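# Slide out the tray of the unbanded slide box

## Task

Push or pull the inner tray of the slide box that has no band so that several centimetres of it stick out past its sleeve, and leave it like that; if the final overhang is shorter, more overhang scores better. The banded slide box must finish upright with its tray closed, otherwise the task fails.

## Robot and tools

Robot: two six-joint arms with parallel grippers, left_arm and right_arm, facing each other across a table. Scene frame: origin roughly between the two bases, +z up, table top at z = +0.020 m. left_arm's base sits on the +y side at about (-0.024, +0.454, +0.039) m, right_arm's at about (-0.025, -0.464, +0.039) m. The names do not match image left/right. Reported gripper positions (metres), quaternions (wxyz) and velocities are in the scene frame and can be off by a few centimetres, more at long reach. end_effector_position is the point between the fingers, 3 to 4 cm short of the tips. Fingers point along the gripper's +x and close along its y. Only the last 1.5 cm of each finger face is flat.

Joint order in every row and every per-joint list: waist (joint_0), shoulder (joint_1), elbow (joint_2), wrist pitch (joint_3), wrist yaw (joint_4), wrist roll (joint_5). Stated ranges in radians: waist -3.054 to 3.054, shoulder 0.000 to 3.142, elbow 0.000 to 2.356, wrist pitch and wrist yaw -1.571 to 1.571, wrist roll -3.142 to 3.142. The true ends can differ by up to 0.028 rad.

Row format (both tools): one flat list of 14 numbers in [-1, 1]. Items 1-6 are left_arm joint offsets, item 7 is left_arm opening, items 8-13 are right_arm joint offsets, item 14 is right_arm opening. Both arms are always included. Joint numbers are offsets, not poses. They count from the Joint targets reported at the start of the action or call, not from the previous row. Scale: 1.0 = 2.055 rad for waist, shoulder and elbow, and 4.263 rad for the three wrist joints. Sending 0 re-commands the current targets. The opening is absolute: +1 fully open, -1 fully closed, and empty fingers meet near -0.78. Closing fully takes at least about 0.6 s. To leave a gripper unchanged, resend its current command, because 0 means half-open. To grip, command about 0.08 below the grip_measured value read at first contact.

execute_actions(actions, cameras): actions is a list of actions. Each action is a table of up to 15 rows, one row per 1/30 s step, and the last row is held to fill 15 steps (0.5 s). An empty list just returns the state. An action that pushes a joint more than 0.028 rad outward past its range is refused for both arms. If the first action fails, or any action is malformed, the whole call is refused. Each step, a joint's target cannot lead its measured angle by more than 0.368 rad (big joints) or 0.763 rad (wrist). Targets that would put the gripper more than 70 mm from where it is are scaled back. Large motions therefore need several actions.

move(target, speed, blend, opening_speed, blocking, cameras): target is one 14-number row, or a list of up to 15 rows. Every row is an offset from the same starting Joint targets, not chained. All joints interpolate together, so the paths curve. speed is in rad/s for the joint with the farthest to go: 0.01 to 7, default 0.5. It can be one value or one per target. blend, in rad, rounds the corners of a list. opening_speed is at least 0.2 per second on the -1..1 scale. The move takes at least 0.5 s and has a 10 s cap. It does not avoid obstacles or the other arm. The result adds a 'move:' line: done, off_target (resting more than 0.03 rad from target), moving, held or fault, plus limits=held if steps were withheld. blocking=false returns after about 0.5 s while the motion continues. wait(seconds 0-10) lets time pass. stop brakes a running move. zoom_image(camera, region [x0,y0,x1,y1] pixels, at most 504x504) enlarges part of the latest image of cam_high, cam_left_wrist or cam_right_wrist (672x504 each). read_manual gives licence texts. finished_scene ends the scene irreversibly.

Result lines:
- Joint positions and Joint velocities: for each arm, six joints and then the finger-pad gap in m (0.080 when open).
- Joint targets: the base for your next offsets.
- Tool commands: the current gripper commands.
- grip_measured: the opening, on the command scale.
- grip_effort_n: motor effort (negative = closing).
- Joint torques and External joint torques: the external ones fall when pushed toward larger angles.
- Step readings.
- Wrist depth: 7x7 grid of median depths in mm, range 70-1000, '-' means no reading.
- Status messages: 'joint sent to its limit', 'joint command not followed' (the clearance check altered targets), 'blocked', MOTOR HOT, OVER-TEMPERATURE FAULT, TORQUE FAULT.

Camera calibration (intrinsics, distortion, world-to-camera transforms) is given for all three cameras and is approximate.

Things to avoid:
- Torque faults: contact load limits are waist 17.4, shoulder 21.6, elbow 21.5, wrist pitch 5.67, wrist yaw 5.65, wrist roll 5.3 N m, and a held weight counts. A fault freezes the arm for 10 s.
- Collisions or squeezing between the two arms, which can end the scene.
- Slams, fast hits and pressing far past the point of contact.
- Dropping objects or releasing them while they move.
- Anything leaving the table.
- Disturbing or tipping the banded box or opening its tray.
- Holding the arms stretched out or straining, which heats the motors.

To end a push, command the targets back past the measured positions. Objects can get occasional small nudges. Thinking time advances the simulation too.

Each tool is called after "Call:" as name([rows], argument=value, ...), one row to a line, values as JSON.

## Session

Call:
execute_actions(actions=[])

Scene clock: 0.00 s.
left_arm: end_effector_position=(-0.3695, +0.2012, +0.3353) grip_measured=+1.000 grip_effort_n=n/a end_effector_quat_wxyz=(+0.184, +0.042, +0.175, +0.966) | right_arm: end_effector_position=(-0.0638, -0.2453, +0.3103) grip_measured=+1.000 grip_effort_n=n/a end_effector_quat_wxyz=(+0.742, -0.094, +0.520, +0.413)
Joint positions: left_arm=[-0.587 1.733 1.188 0.626 1.363 0.282 0.08] | right_arm=[0.391 1.098 1.357 -1.358 0.308 1.116 0.08]
Joint velocities: within noise
Joint torques (N m): no reading
External joint torques (N m): no reading
Motor temperatures (°C): left_arm=[26 28 27 31 31 27] | right_arm=[27 26 29 31 32 26]
Heat: left arm: hottest wrist pitch 31 °C (+0.0 °C/min); right arm: hottest wrist yaw 32 °C (+0.0 °C/min).
Wrist depth (mm): cam_left_wrist=[- - - - - - - / - - - - - - - / - - - - - - - / - - - - - - - / - - - - - - 96 / - - - - - - 78 / - - - - - - -] | cam_right_wrist=[350 451 415 388 363 342 321 / 341 322 403 370 358 338 318 / 465 327 395 378 356 306 308 / 471 432 397 374 353 308 309 / - 85 391 363 346 334 87 / - - 391 316 342 330 84 / - 407 386 364 341 324 -]
Joint targets: left_arm=[-0.587 1.730 1.191 0.627 1.363 0.282] | right_arm=[0.391 1.096 1.358 -1.358 0.308 1.116]
Tool commands: left_gripper/opening=+1.0 right_gripper/opening=+1.0

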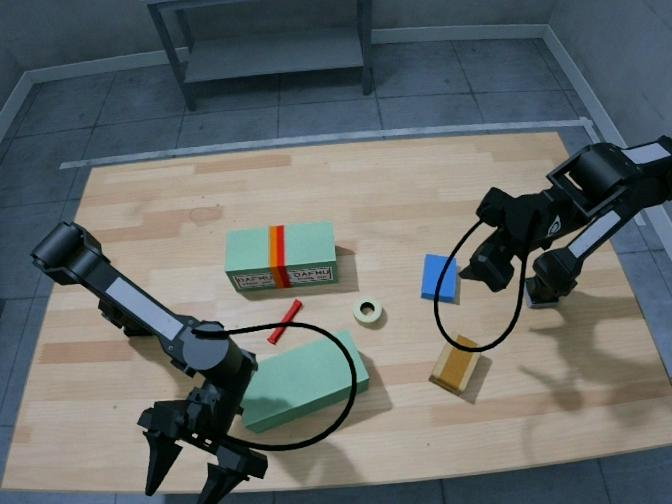

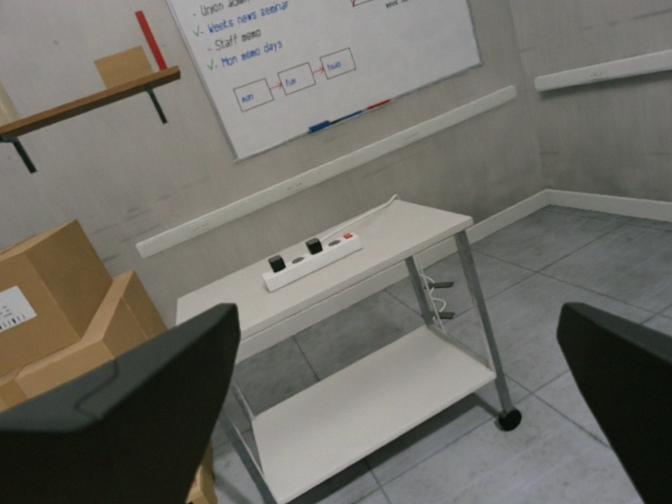

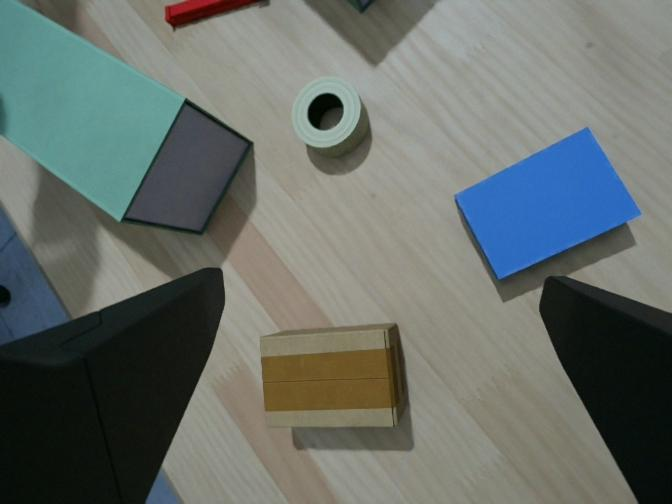

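Call:
zoom_image(camera="cam_high", region=[200, 300, 420, 460])

Call:
zoom_image(camera="cam_right_wrist", region=[0, 0, 340, 260])

Scaled by 2.291 from the camera's 672x504 image, which has a finer 960x720 frame.

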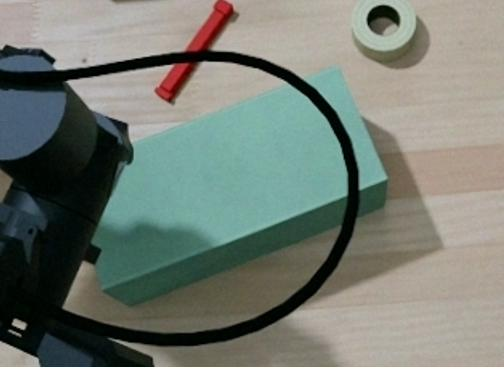

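Scaled by 1.482 from the camera's 672x504 image, which has a finer 960x720 frame.

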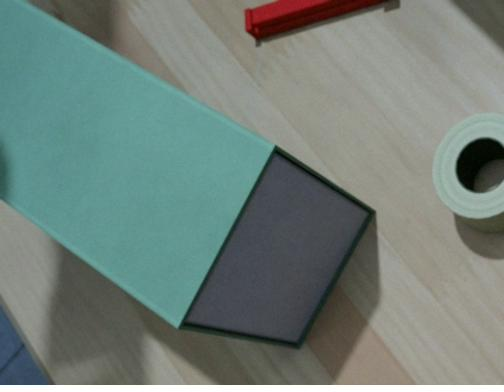

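Call:
move(target=[0.049,0.085,0.306,-0.4755,-0.3197,-0.066,-1,0,0,0,0,0,0,-1], speed=1.2)

Scene clock: 169.17 s.
left_arm: end_effector_position=(-0.1991, +0.1261, +0.2144) grip_measured=-0.761 grip_effort_n=-82.6 end_effector_quat_wxyz=(+0.378, +0.579, +0.348, -0.633) | right_arm: end_effector_position=(-0.0638, -0.2453, +0.3103) grip_measured=-0.775 grip_effort_n=-17.9 end_effector_quat_wxyz=(+0.742, -0.094, +0.520, +0.413)
Joint positions: left_arm=[-0.489 1.893 1.808 -1.399 0.003 0.004 0.001] | right_arm=[0.391 1.098 1.357 -1.358 0.308 1.116 0]
Joint velocities: within noise
Joint torques (N m): left_arm=[0.24 -7.1 7.73 0.5 -0.14 -0.13] | right_arm=[0.02 -2.83 6.51 1.15 0.18 0]
External joint torques (N m): left_arm=[0.3 0.88 2.06 -0.01 -0.14 -0.13] | right_arm=[0.01 -0.64 0.84 0.12 -0.02 0.01]
Motor temperatures (°C): left_arm=[26 41 37 34 31 27] | right_arm=[27 27 37 35 32 26]
Heat: left arm: hottest shoulder 41 °C (+1.0 °C/min); right arm: hottest elbow 37 °C (+0.0 °C/min).
Wrist depth (mm): cam_left_wrist=[130 129 129 128 215 219 217 / - 136 135 135 134 229 228 / 251 143 142 142 141 143 240 / 262 262 150 149 148 147 248 / 278 276 269 155 98 156 267 / 285 294 - - - 282 284 / - - - - - - -] | cam_right_wrist=[341 451 417 387 363 343 323 / 340 322 407 363 360 338 319 / 465 327 396 377 355 308 307 / 466 430 401 376 350 310 310 / - 432 407 - - 325 310 / - - - - - - - / - - - - - - -]
Joint targets: left_arm=[-0.487 1.905 1.820 -1.401 0.000 0.000] | right_arm=[0.391 1.096 1.358 -1.358 0.308 1.116]
move: done
camera_calibration:
cam_left_wrist: T_world_to_cam=[[-0.868636, 0.494294, -0.0338313, -0.212366], [0.464497, 0.836226, 0.291495, -0.0470835], [0.172374, 0.237488, -0.955974, 0.284246], [0, 0, 0, 1]] pos_world=[-0.211595, 0.0768382, 0.278272]

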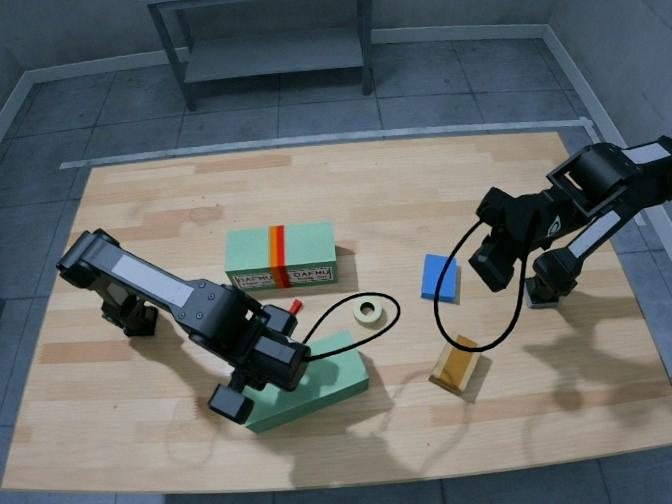

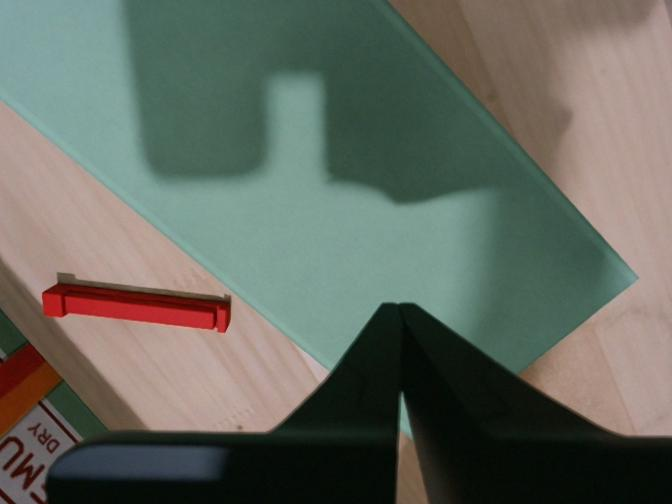

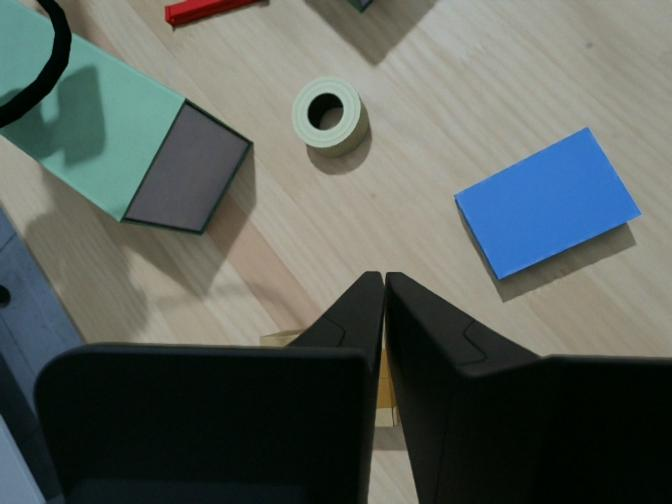

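Call:
move(target=[0,0,0,0,0,0,-1,-0.0594,0.1596,-0.3231,0.3465,-0.0863,-0.2618,-1], speed=1.0)

Scene clock: 211.87 s.
left_arm: end_effector_position=(-0.1992, +0.1260, +0.2146) grip_measured=-0.761 grip_effort_n=-82.6 end_effector_quat_wxyz=(+0.378, +0.579, +0.348, -0.633) | right_arm: end_effector_position=(-0.1328, -0.0954, +0.1663) grip_measured=-0.775 grip_effort_n=-17.4 end_effector_quat_wxyz=(+0.561, -0.227, +0.186, +0.774)
Joint positions: left_arm=[-0.489 1.893 1.809 -1.399 0.003 0.004 0.001] | right_arm=[0.272 1.413 0.702 0.115 -0.053 0.005 0]
Joint velocities: within noise
Joint torques (N m): left_arm=[0.12 -7.13 7.72 0.51 -0.15 -0.12] | right_arm=[-0.16 -4.61 6.08 2 -0.21 -0.16]
External joint torques (N m): left_arm=[0.11 0.89 2.05 0.01 -0.14 -0.12] | right_arm=[-0.21 0.65 -0.37 0.39 -0.18 -0.16]
Motor temperatures (°C): left_arm=[26 40 36 32 30 27] | right_arm=[27 27 38 35 32 26]
Heat: left arm: hottest shoulder 40 °C (-1.0 °C/min); right arm: hottest elbow 38 °C (+1.0 °C/min).
Wrist depth (mm): cam_left_wrist=[130 129 129 128 218 219 218 / - 136 135 135 134 230 229 / 251 143 142 142 141 143 240 / 263 262 150 150 148 148 248 / 279 278 270 155 98 156 268 / 286 295 - - - 282 285 / - - - - - - -] | cam_right_wrist=[- - 354 183 180 334 340 / - 319 300 160 159 282 298 / - 283 151 149 146 153 260 / 257 254 242 175 179 237 239 / 235 231 233 - - 221 219 / - - - - - - - / - - - - - - -]
Joint targets: left_arm=[-0.487 1.905 1.820 -1.400 0.000 0.000] | right_arm=[0.269 1.425 0.694 0.119 -0.059 0.000]
move: done
camera_calibration:
cam_left_wrist: T_world_to_cam=[[-0.868845, 0.493929, -0.0338066, -0.212333], [0.464291, 0.836608, 0.290724, -0.0469171], [0.17188, 0.236898, -0.95621, 0.284467], [0, 0, 0, 1]] pos_world=[-0.211595, 0.076739, 0.278471]
cam_right_wrist: T_world_to_cam=[[0.950291, 0.31066, -0.0209049, 0.167785], [0.254923, -0.814828, -0.520643, 0.0638563], [-0.178777, 0.489433, -0.853518, 0.244251], [0, 0, 0, 1]] pos_world=[-0.132056, -0.119636, 0.245226]

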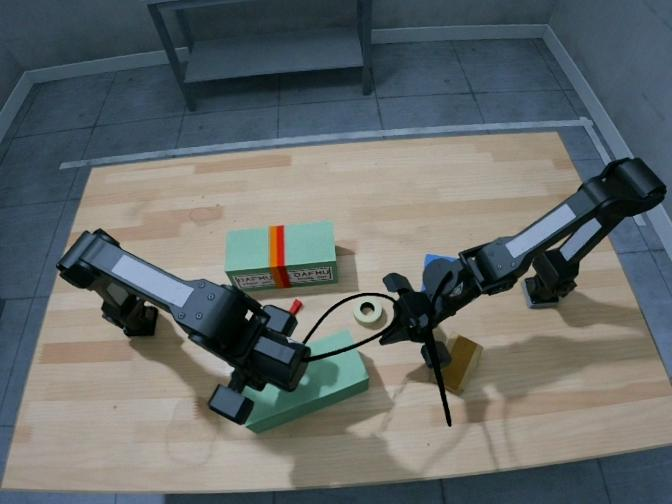

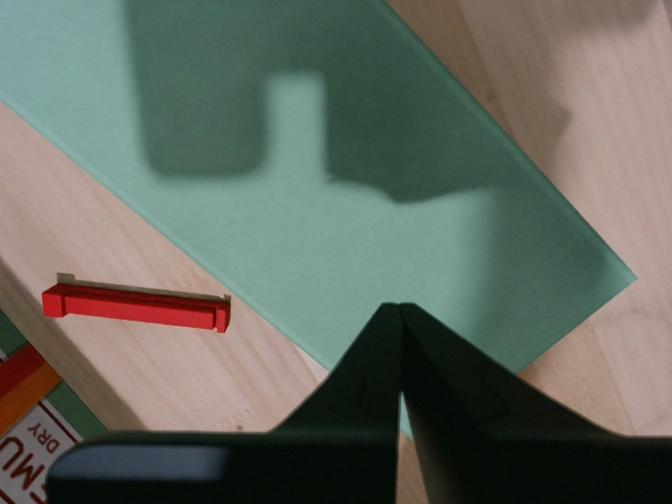

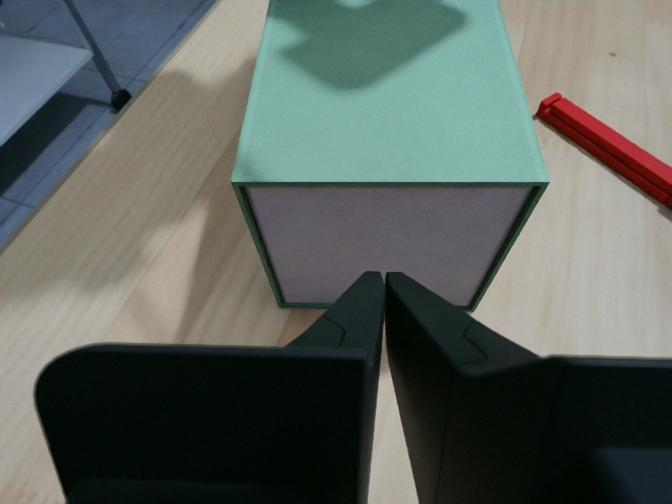

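Call:
move(target=[-0.006,-0.006,-0.125,0.0577,0,0,-1,0,0.1066,-0.0725,0.0868,0,0,-1], speed=0.25)

Scene clock: 222.63 s.
left_arm: end_effector_position=(-0.2030, +0.1236, +0.1657) grip_measured=-0.761 grip_effort_n=-82.6 end_effector_quat_wxyz=(+0.381, +0.571, +0.341, -0.642) | right_arm: end_effector_position=(-0.1332, -0.0942, +0.0964) grip_measured=-0.775 grip_effort_n=-17.9 end_effector_quat_wxyz=(+0.561, -0.226, +0.186, +0.774)
Joint positions: left_arm=[-0.495 1.873 1.584 -1.166 0.003 0.004 0.001] | right_arm=[0.272 1.631 0.551 0.485 -0.053 0.005 0]
Joint velocities: within noise
Joint torques (N m): left_arm=[-0.52 -6.12 3.67 1.39 -0.1 -0.1] | right_arm=[-0.19 -4.88 4.92 2.03 -0.23 -0.14]
External joint torques (N m): left_arm=[-0.56 1.84 -2.07 0.87 -0.1 -0.1] | right_arm=[-0.17 0.79 -0.26 0.46 -0.22 -0.14]
Motor temperatures (°C): left_arm=[26 40 36 32 30 27] | right_arm=[27 28 37 37 32 26]
Heat: left arm: hottest shoulder 40 °C (-1.0 °C/min); right arm: hottest elbow 37 °C (+0.0 °C/min).
Wrist depth (mm): cam_left_wrist=[- 91 90 89 90 181 180 / - 94 94 94 92 187 188 / - 100 100 98 98 96 195 / - 103 103 102 102 101 102 / 225 109 108 106 92 106 105 / 238 238 - - - - 111 / - - - - - - -] | cam_right_wrist=[262 244 102 101 - 102 104 / 222 217 120 123 121 116 200 / 194 193 152 150 142 143 181 / 174 173 170 166 164 164 163 / 161 157 157 - - 150 150 / - - - - - - - / - - - - - - -]
Joint targets: left_arm=[-0.499 1.893 1.563 -1.154 0.000 0.000] | right_arm=[0.269 1.644 0.545 0.490 -0.060 0.000]
move: done
camera_calibration:
cam_left_wrist: T_world_to_cam=[[-0.866334, 0.498234, -0.0350371, -0.21592], [0.473006, 0.840948, 0.262816, -0.0231496], [0.160408, 0.211114, -0.96421, 0.241166], [0, 0, 0, 1]] pos_world=[-0.214794, 0.076133, 0.231053]
cam_right_wrist: T_world_to_cam=[[0.950186, 0.310979, -0.0209581, 0.1663], [0.254747, -0.813593, -0.522658, 0.0289129], [-0.179587, 0.491283, -0.852285, 0.183895], [0, 0, 0, 1]] pos_world=[-0.132356, -0.118537, 0.175328]

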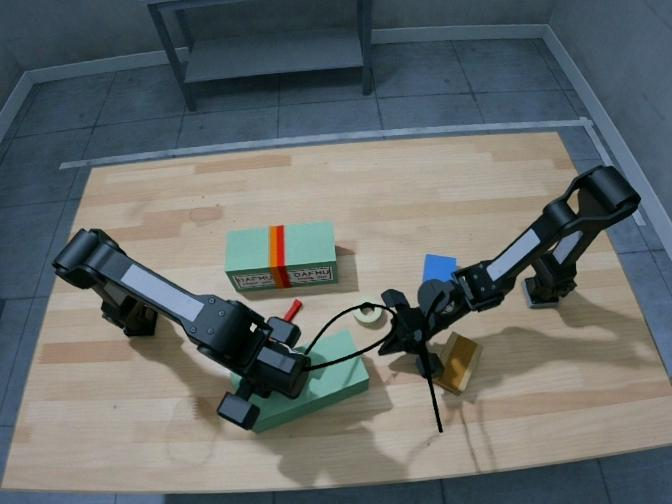

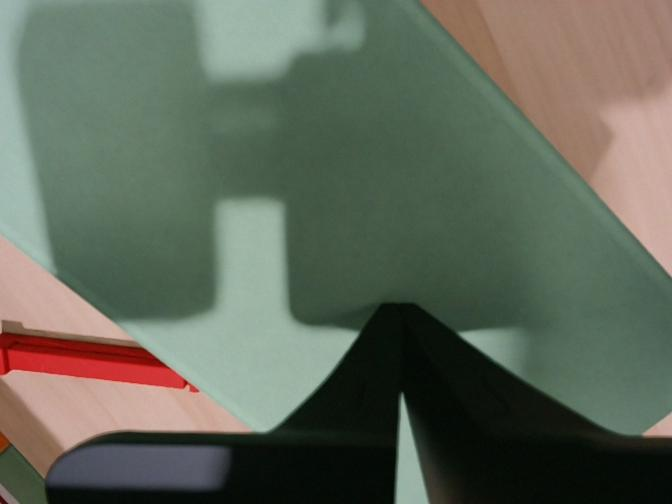

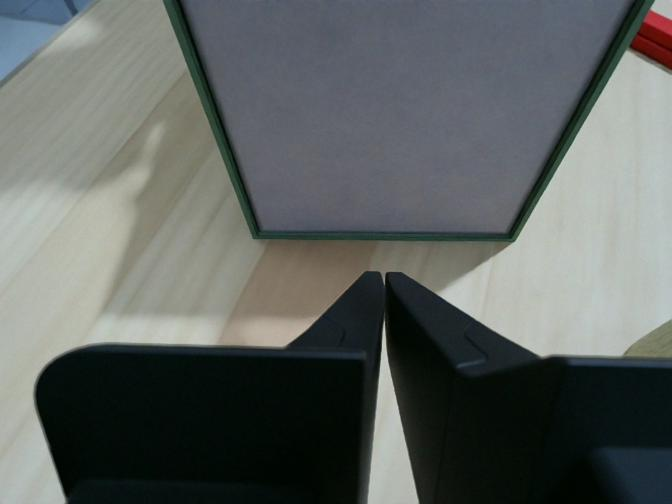

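Call:
move(target=[0,0,-0.015,0.005,0,0,-1,0.002,0.0618,0.0387,0.0189,0.001,0,-1], speed=0.15)

Scene clock: 257.67 s.
left_arm: end_effector_position=(-0.2026, +0.1243, +0.1645) grip_measured=-0.761 grip_effort_n=-82.6 end_effector_quat_wxyz=(+0.383, +0.567, +0.338, -0.646) | right_arm: end_effector_position=(-0.1393, -0.0715, +0.0861) grip_measured=-0.775 grip_effort_n=-17.9 end_effector_quat_wxyz=(+0.563, -0.219, +0.180, +0.777)
Joint positions: left_arm=[-0.495 1.86 1.561 -1.144 0.003 0.004 0.001] | right_arm=[0.272 1.756 0.616 0.566 -0.053 0.005 0]
Joint velocities: within noise
Joint torques (N m): left_arm=[-0.46 -4.66 2.7 1.34 -0.11 -0.1] | right_arm=[0.23 -5.45 6.55 2.08 -0.1 -0.14]
External joint torques (N m): left_arm=[-0.44 3.26 -3.07 0.79 -0.11 -0.1] | right_arm=[0.24 0.94 1.55 0.48 -0.08 -0.14]
Motor temperatures (°C): left_arm=[26 40 33 35 30 27] | right_arm=[27 30 35 38 32 26]
Heat: left arm: hottest shoulder 40 °C (+0.0 °C/min); right arm: hottest wrist pitch 38 °C (+3.0 °C/min).
Wrist depth (mm): cam_left_wrist=[- 92 91 90 91 182 181 / - 94 95 95 93 188 188 / - 100 100 99 98 97 195 / - 104 103 103 102 101 102 / 225 108 108 106 92 106 105 / 235 234 113 - - - 111 / - - - - - - -] | cam_right_wrist=[- 76 80 - 74 - - / 208 95 89 93 89 88 88 / 182 180 115 109 108 111 162 / 163 161 147 137 137 137 152 / 150 147 147 - - 142 139 / - - - - - - - / - - - - - - -]
Joint targets: left_arm=[-0.499 1.893 1.532 -1.133 0.000 0.000] | right_arm=[0.273 1.771 0.624 0.570 -0.055 0.000]
move: off_target (left_arm); left_arm: the shoulder is farthest, 0.033 rad from its target
camera_calibration:
cam_left_wrist: T_world_to_cam=[[-0.866526, 0.497881, -0.0353173, -0.215985], [0.474517, 0.843675, 0.251089, -0.0216602], [0.154809, 0.200817, -0.967319, 0.24039], [0, 0, 0, 1]] pos_world=[-0.214093, 0.0775345, 0.230345]
cam_right_wrist: T_world_to_cam=[[0.95007, 0.311394, -0.020015, 0.16486], [0.25197, -0.803439, -0.539441, 0.0453073], [-0.184059, 0.507464, -0.841786, 0.162397], [0, 0, 0, 1]] pos_world=[-0.138154, -0.0973456, 0.164444]

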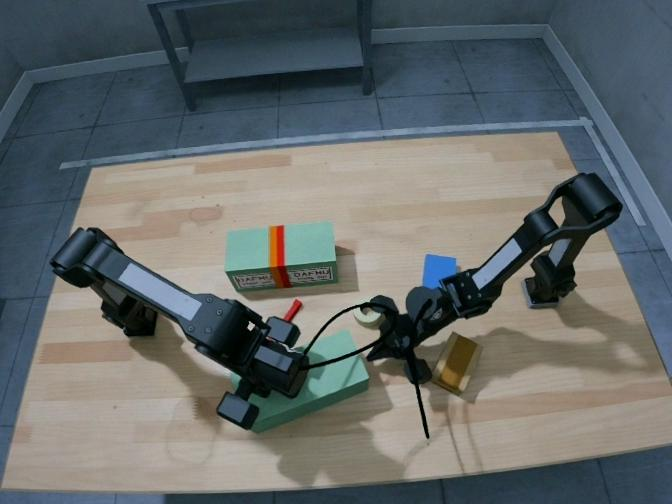

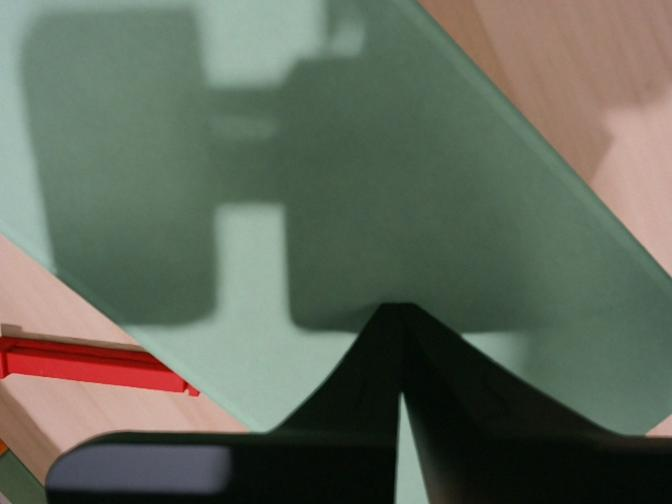

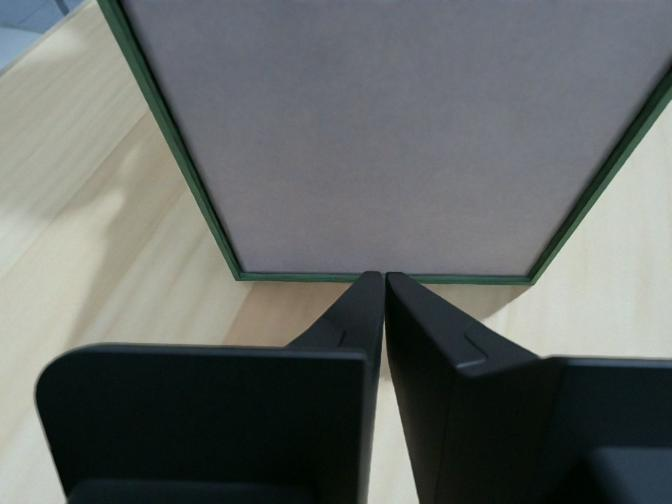

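Call:
move(target=[0,0,0,0,0,0,-1,0.001,0.1206,0.0095,0.0988,0.0005,0,-1], speed=0.15)

Scene clock: 267.73 s.
left_arm: end_effector_position=(-0.2027, +0.1242, +0.1645) grip_measured=-0.761 grip_effort_n=-82.6 end_effector_quat_wxyz=(+0.383, +0.567, +0.338, -0.646) | right_arm: end_effector_position=(-0.1479, -0.0411, +0.0762) grip_measured=-0.775 grip_effort_n=-17.4 end_effector_quat_wxyz=(+0.576, -0.144, +0.118, +0.796)
Joint positions: left_arm=[-0.495 1.86 1.561 -1.143 0.003 0.004 0.001] | right_arm=[0.273 1.993 0.629 0.99 -0.053 0.003 0]
Joint velocities: within noise
Joint torques (N m): left_arm=[-0.44 -4.59 2.68 1.33 -0.12 -0.09] | right_arm=[0.3 -5.38 6.39 1.91 -0.03 -0.08]
External joint torques (N m): left_arm=[-0.38 3.28 -3.09 0.77 -0.12 -0.09] | right_arm=[0.32 1.77 2.37 0.24 -0.02 -0.09]
Motor temperatures (°C): left_arm=[26 38 32 36 30 27] | right_arm=[27 29 35 40 32 26]
Heat: left arm: hottest shoulder 38 °C (-2.0 °C/min); right arm: hottest wrist pitch 40 °C (+5.0 °C/min).
Wrist depth (mm): cam_left_wrist=[- 92 91 90 91 182 182 / - 95 95 95 93 188 189 / - 100 100 99 98 97 195 / - 104 103 103 102 101 102 / 224 108 108 106 91 106 105 / 236 235 113 - - - 110 / - - - - - - -] | cam_right_wrist=[- - - - - - - / - - - - 74 - - / - 87 - 88 89 - 87 / 160 - 108 102 99 103 95 / 146 138 122 - - 116 110 / - - - - - - - / - - - - - - -]
Joint targets: left_arm=[-0.499 1.893 1.532 -1.133 0.000 0.001] | right_arm=[0.275 2.018 0.644 0.991 -0.053 0.000]
move: off_target (left_arm); left_arm: the shoulder is farthest, 0.033 rad from its target
camera_calibration:
cam_left_wrist: T_world_to_cam=[[-0.866498, 0.497922, -0.0354171, -0.215909], [0.474601, 0.843746, 0.250693, -0.0214723], [0.154709, 0.200416, -0.967418, 0.240443], [0, 0, 0, 1]] pos_world=[-0.214093, 0.0774345, 0.230345]
cam_right_wrist: T_world_to_cam=[[0.948905, 0.315465, -0.00779723, 0.162409], [0.22145, -0.683309, -0.695736, 0.0788049], [-0.224808, 0.65846, -0.718256, 0.127813], [0, 0, 0, 1]] pos_world=[-0.142829, -0.0815458, 0.147896]

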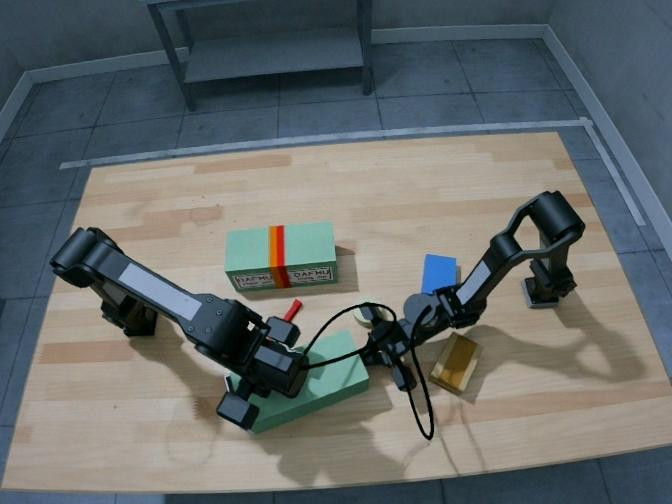

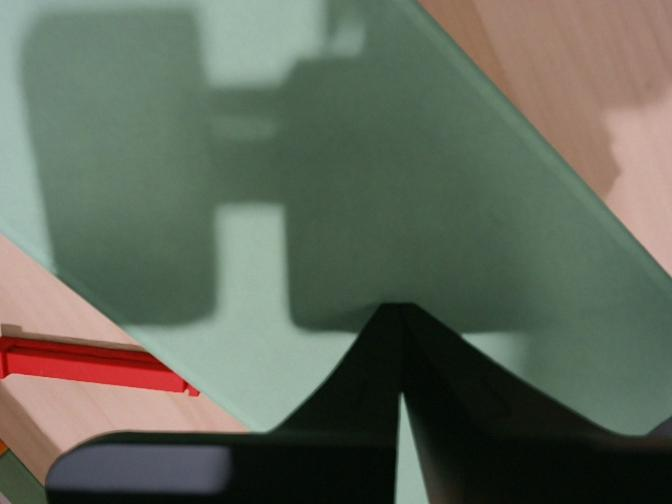

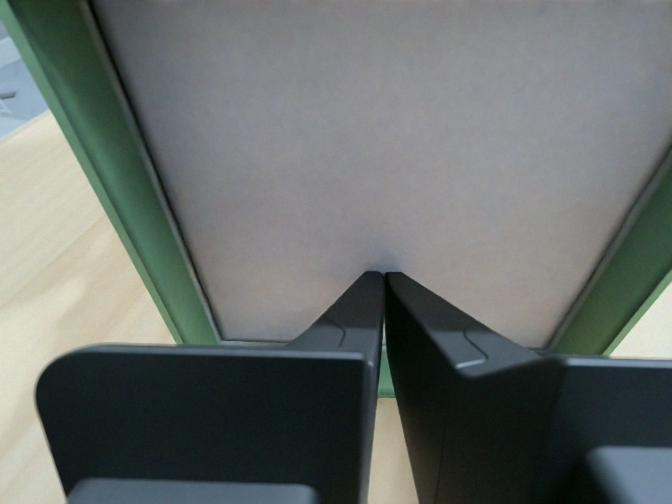

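Call:
move(target=[0,0,0,0,0,0,-1,0.0015,0.0966,0.0531,0.0535,0.0007,0,-1], speed=0.15)

Scene clock: 275.10 s.
left_arm: end_effector_position=(-0.2038, +0.1248, +0.1645) grip_measured=-0.761 grip_effort_n=-82.6 end_effector_quat_wxyz=(+0.382, +0.567, +0.337, -0.647) | right_arm: end_effector_position=(-0.1620, -0.0079, +0.0754) grip_measured=-0.775 grip_effort_n=-17.4 end_effector_quat_wxyz=(+0.579, -0.094, +0.058, +0.808)
Joint positions: left_arm=[-0.498 1.86 1.561 -1.143 0.003 0.004 0.001] | right_arm=[0.285 2.184 0.743 1.22 -0.047 -0.026 0]
Joint velocities: within noise
Joint torques (N m): left_arm=[-0.14 -4.62 2.75 1.3 -0.1 -0.1] | right_arm=[-0.54 -5.47 5.37 1.79 -0.14 0.93]
External joint torques (N m): left_arm=[-0.07 3.33 -3.08 0.74 -0.11 -0.1] | right_arm=[-0.57 2.68 1.67 0.06 -0.13 0.92]
Motor temperatures (°C): left_arm=[26 38 32 36 30 27] | right_arm=[27 29 36 40 32 26]
Heat: left arm: hottest shoulder 38 °C (-2.0 °C/min); right arm: hottest wrist pitch 40 °C (+4.1 °C/min).
Wrist depth (mm): cam_left_wrist=[- 92 91 90 91 182 182 / - 95 95 95 93 188 189 / - 100 100 99 98 97 196 / - 104 103 103 102 101 102 / 225 108 108 107 92 106 105 / 235 236 113 - - - 110 / - - - - - - -] | cam_right_wrist=[- - - - - - - / - 87 85 86 - 82 - / - - - 93 92 90 88 / - - 110 107 100 101 94 / - 90 118 79 - 113 90 / - - - - - - - / - - - - - - -]
Joint targets: left_arm=[-0.499 1.893 1.532 -1.133 0.000 0.001] | right_arm=[0.278 2.217 0.753 1.220 -0.050 0.000]
move: off_target (left_arm, right_arm); left_arm: the shoulder is farthest, 0.033 rad from its target; right_arm: the shoulder is farthest, 0.032 rad from its target
camera_calibration:
cam_left_wrist: T_world_to_cam=[[-0.864799, 0.500868, -0.0354028, -0.217199], [0.477525, 0.842192, 0.250363, -0.0205291], [0.155215, 0.199608, -0.967505, 0.240716], [0, 0, 0, 1]] pos_world=[-0.215394, 0.0780287, 0.230344]
cam_right_wrist: T_world_to_cam=[[0.94443, 0.327331, 0.0300959, 0.161783], [0.220437, -0.562767, -0.796681, 0.112539], [-0.243841, 0.759044, -0.60365, 0.0913241], [0, 0, 0, 1]] pos_world=[-0.155332, -0.0589423, 0.139916]

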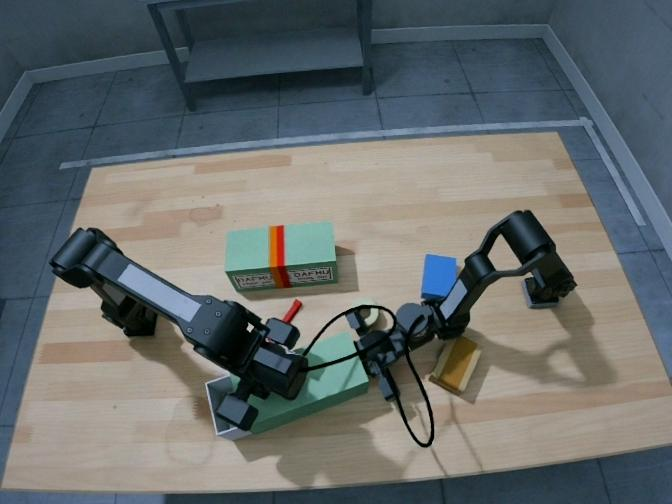

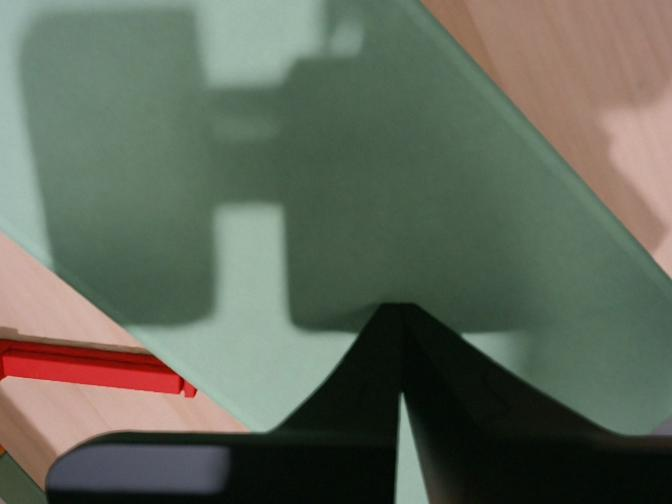

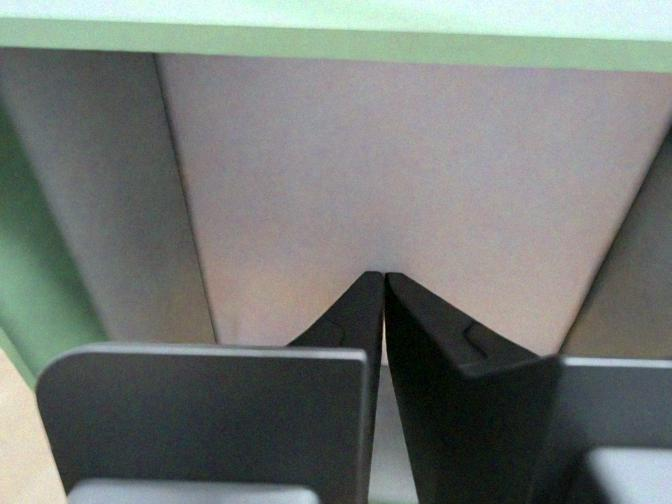

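Call:
zoom_image(camera="cam_high", region=[190, 310, 450, 450])

Scaled by 1.938 from the camera's 672x504 image, which has a finer 960x720 frame.

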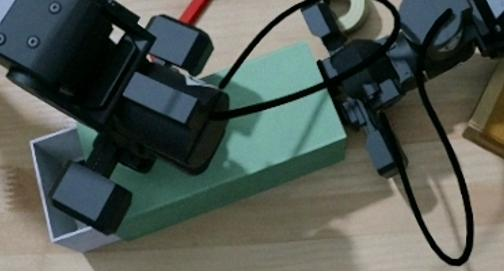

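Call:
move([
  [0,0,0,0,0,0,-1,-0.0015,-0.0966,-0.0531,-0.0535,-0.0007,0,-1],
  [0,0,0,0,0,0,-1,-0.0025,-0.2172,-0.0626,-0.1523,-0.0012,0,-1],
  [0,0,0,0,0,0,-1,-0.0045,-0.279,-0.1013,-0.1712,-0.0012,0,-1],
], speed=[0.15,0.3,0.3], blend=0.04)

Call:
move([
  [0.006,0.006,0.14,-0.0627,0,0,-1,0,0,0,0,0,0,-1],
  [-0.15,-0.05,0.14,-0.0627,0,0,-1,0,0,0,0,0,0,-1],
], speed=[0.3,0.6])

Scene clock: 294.53 s.
left_arm: end_effector_position=(-0.2038, +0.1248, +0.1645) grip_measured=-0.761 grip_effort_n=-82.6 end_effector_quat_wxyz=(+0.382, +0.567, +0.337, -0.647) | right_arm: end_effector_position=(-0.1324, -0.0947, +0.0867) grip_measured=-0.775 grip_effort_n=-17.9 end_effector_quat_wxyz=(+0.559, -0.239, +0.188, +0.771)
Joint positions: left_arm=[-0.498 1.86 1.561 -1.143 0.003 0.004 0.001] | right_arm=[0.272 1.66 0.551 0.491 -0.049 -0.007 0]
Joint velocities: within noise
Joint torques (N m): left_arm=[-0.11 -4.59 2.72 1.29 -0.11 -0.1] | right_arm=[-0.2 -8.53 4.74 1.6 -0.24 0.23]
External joint torques (N m): left_arm=[-0.08 3.33 -3.1 0.72 -0.12 -0.1] | right_arm=[-0.22 -2.74 -0.39 0.02 -0.21 0.23]
Motor temperatures (°C): left_arm=[26 36 31 36 30 27] | right_arm=[27 31 35 40 32 26]
Heat: left arm: hottest shoulder 36 °C (-4.0 °C/min); right arm: hottest wrist pitch 40 °C (+3.0 °C/min).
Wrist depth (mm): cam_left_wrist=[- 92 91 90 91 183 181 / - 94 95 95 93 189 188 / - 100 100 99 98 97 196 / - 104 103 103 102 101 102 / 224 108 108 107 92 106 106 / 235 234 113 - - - 110 / - - - - - - -] | cam_right_wrist=[228 220 154 158 155 144 207 / 199 197 162 182 180 152 188 / 177 176 168 170 168 166 168 / 160 159 158 157 155 154 152 / - 147 146 - - 143 140 / - - - - - - - / - - - - - - -]
Joint targets: left_arm=[-0.499 1.893 1.532 -1.133 0.000 0.001] | right_arm=[0.269 1.644 0.545 0.490 -0.055 0.000]
move: off_target (left_arm); blend cut to 0 rad at target 1; left_arm: the shoulder is farthest, 0.033 rad from its target
camera_calibration:
cam_left_wrist: T_world_to_cam=[[-0.864799, 0.500868, -0.0354028, -0.217199], [0.477525, 0.842192, 0.250363, -0.0205291], [0.155215, 0.199608, -0.967505, 0.240716], [0, 0, 0, 1]] pos_world=[-0.215394, 0.0780287, 0.230344]
cam_right_wrist: T_world_to_cam=[[0.949497, 0.313603, -0.0104553, 0.164781], [0.266169, -0.822631, -0.502426, 0.022012], [-0.166163, 0.474269, -0.864557, 0.177241], [0, 0, 0, 1]] pos_world=[-0.132867, -0.117628, 0.166017]

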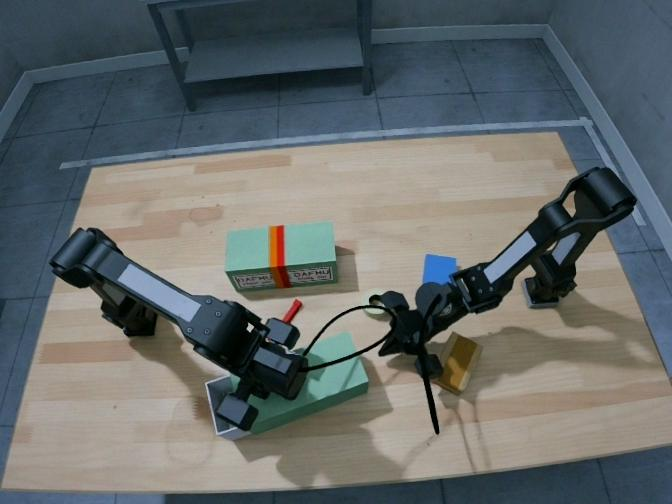

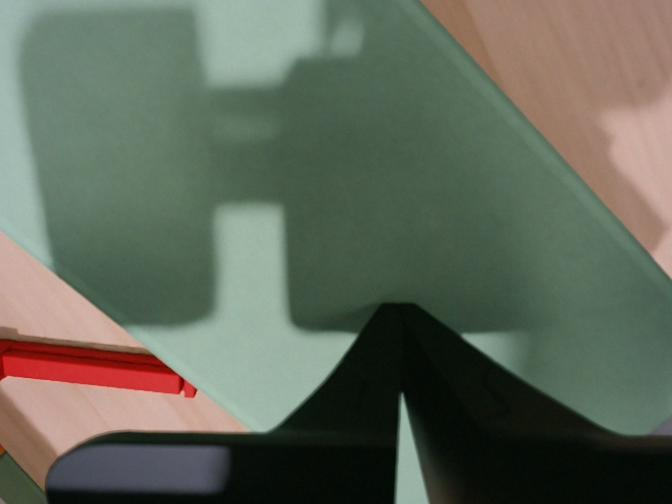

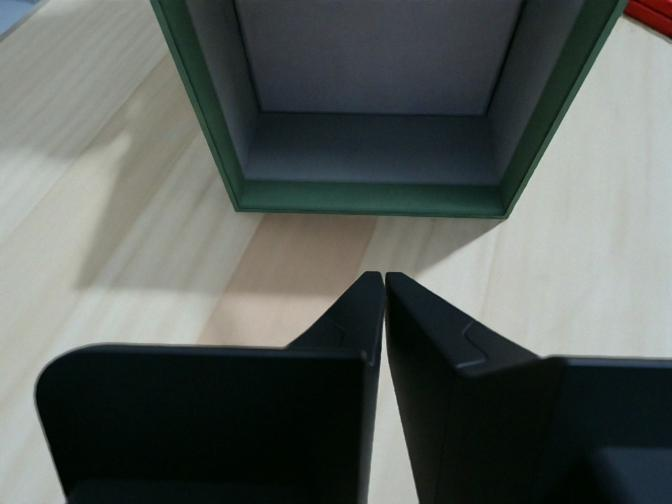

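Scene clock: 297.10 s.
left_arm: end_effector_position=(-0.2874, +0.2022, +0.2467) grip_measured=-0.761 grip_effort_n=-82.6 end_effector_quat_wxyz=(+0.285, +0.595, +0.238, -0.713) | right_arm: end_effector_position=(-0.1324, -0.0947, +0.0869) grip_measured=-0.775 grip_effort_n=-17.4 end_effector_quat_wxyz=(+0.559, -0.238, +0.188, +0.771)
Joint positions: left_arm=[-0.807 1.803 1.811 -1.399 0.001 0.004 0.001] | right_arm=[0.272 1.66 0.551 0.491 -0.049 -0.007 0]
Joint velocities: within noise
Joint torques (N m): left_arm=[-0.09 -9.25 7.55 0.65 -0.07 -0.11] | right_arm=[-0.24 -8.27 4.78 1.61 -0.23 0.24]
External joint torques (N m): left_arm=[-0.05 -1.8 1.86 0.03 -0.07 -0.11] | right_arm=[-0.25 -2.49 -0.32 0.04 -0.21 0.24]
Motor temperatures (°C): left_arm=[26 37 31 36 30 27] | right_arm=[27 31 35 40 32 26]
Heat: left arm: hottest shoulder 37 °C (-3.0 °C/min); right arm: hottest wrist pitch 40 °C (+3.0 °C/min).
Wrist depth (mm): cam_left_wrist=[264 264 261 259 940 939 930 / 199 269 270 270 269 956 961 / 179 180 226 277 277 279 - / 187 185 184 240 286 286 - / 194 193 193 287 191 296 295 / 319 201 199 - - 304 306 / - - - - - - -] | cam_right_wrist=[228 219 154 157 155 144 207 / 199 197 163 181 180 151 188 / 177 176 168 170 168 165 169 / 160 159 158 157 155 154 152 / - 147 147 - - 142 140 / - - - - - - - / - - - - - - -]
Joint targets: left_arm=[-0.807 1.790 1.820 -1.400 0.000 0.001] | right_arm=[0.269 1.644 0.545 0.490 -0.055 0.000]
move: done
camera_calibration:
cam_left_wrist: T_world_to_cam=[[-0.673294, 0.738365, -0.0386213, -0.317522], [0.718513, 0.665725, 0.201369, 0.050556], [0.174395, 0.107831, -0.978754, 0.344681], [0, 0, 0, 1]] pos_world=[-0.310222, 0.163624, 0.314914]
cam_right_wrist: T_world_to_cam=[[0.949569, 0.313374, -0.010719, 0.164809], [0.265781, -0.822552, -0.502762, 0.0221258], [-0.16637, 0.474558, -0.864359, 0.177388], [0, 0, 0, 1]] pos_world=[-0.132866, -0.117628, 0.166217]

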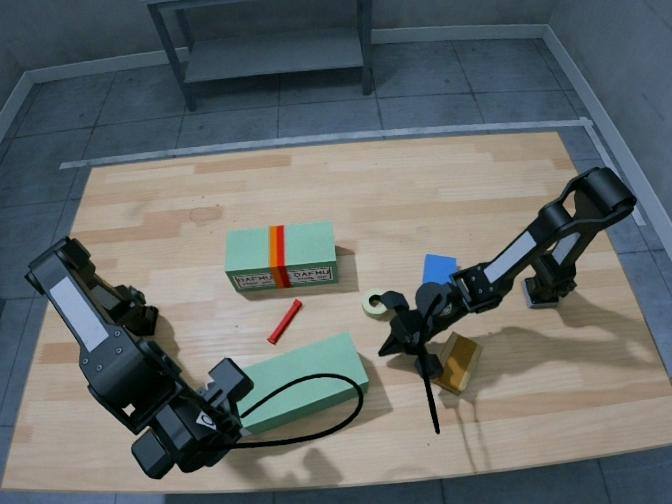

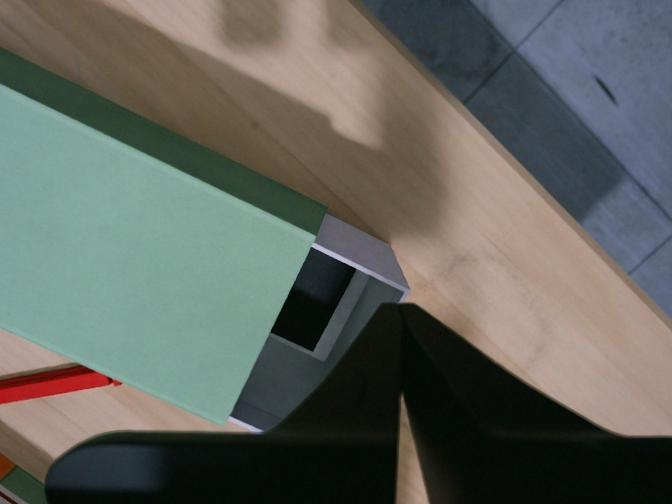

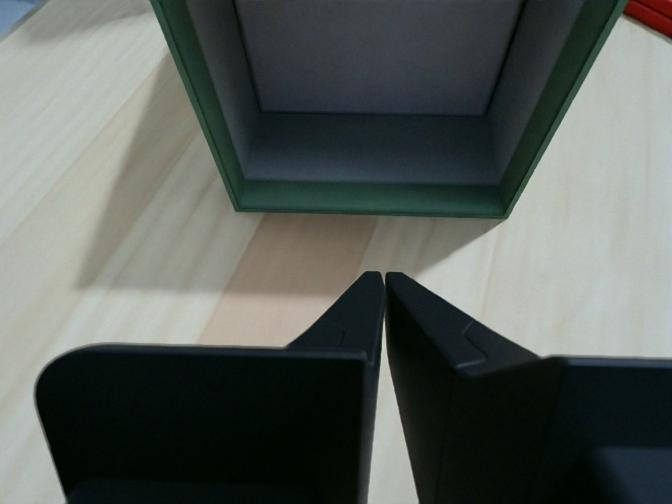

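Call:
finished_scene()

The scene is finished: the task was done.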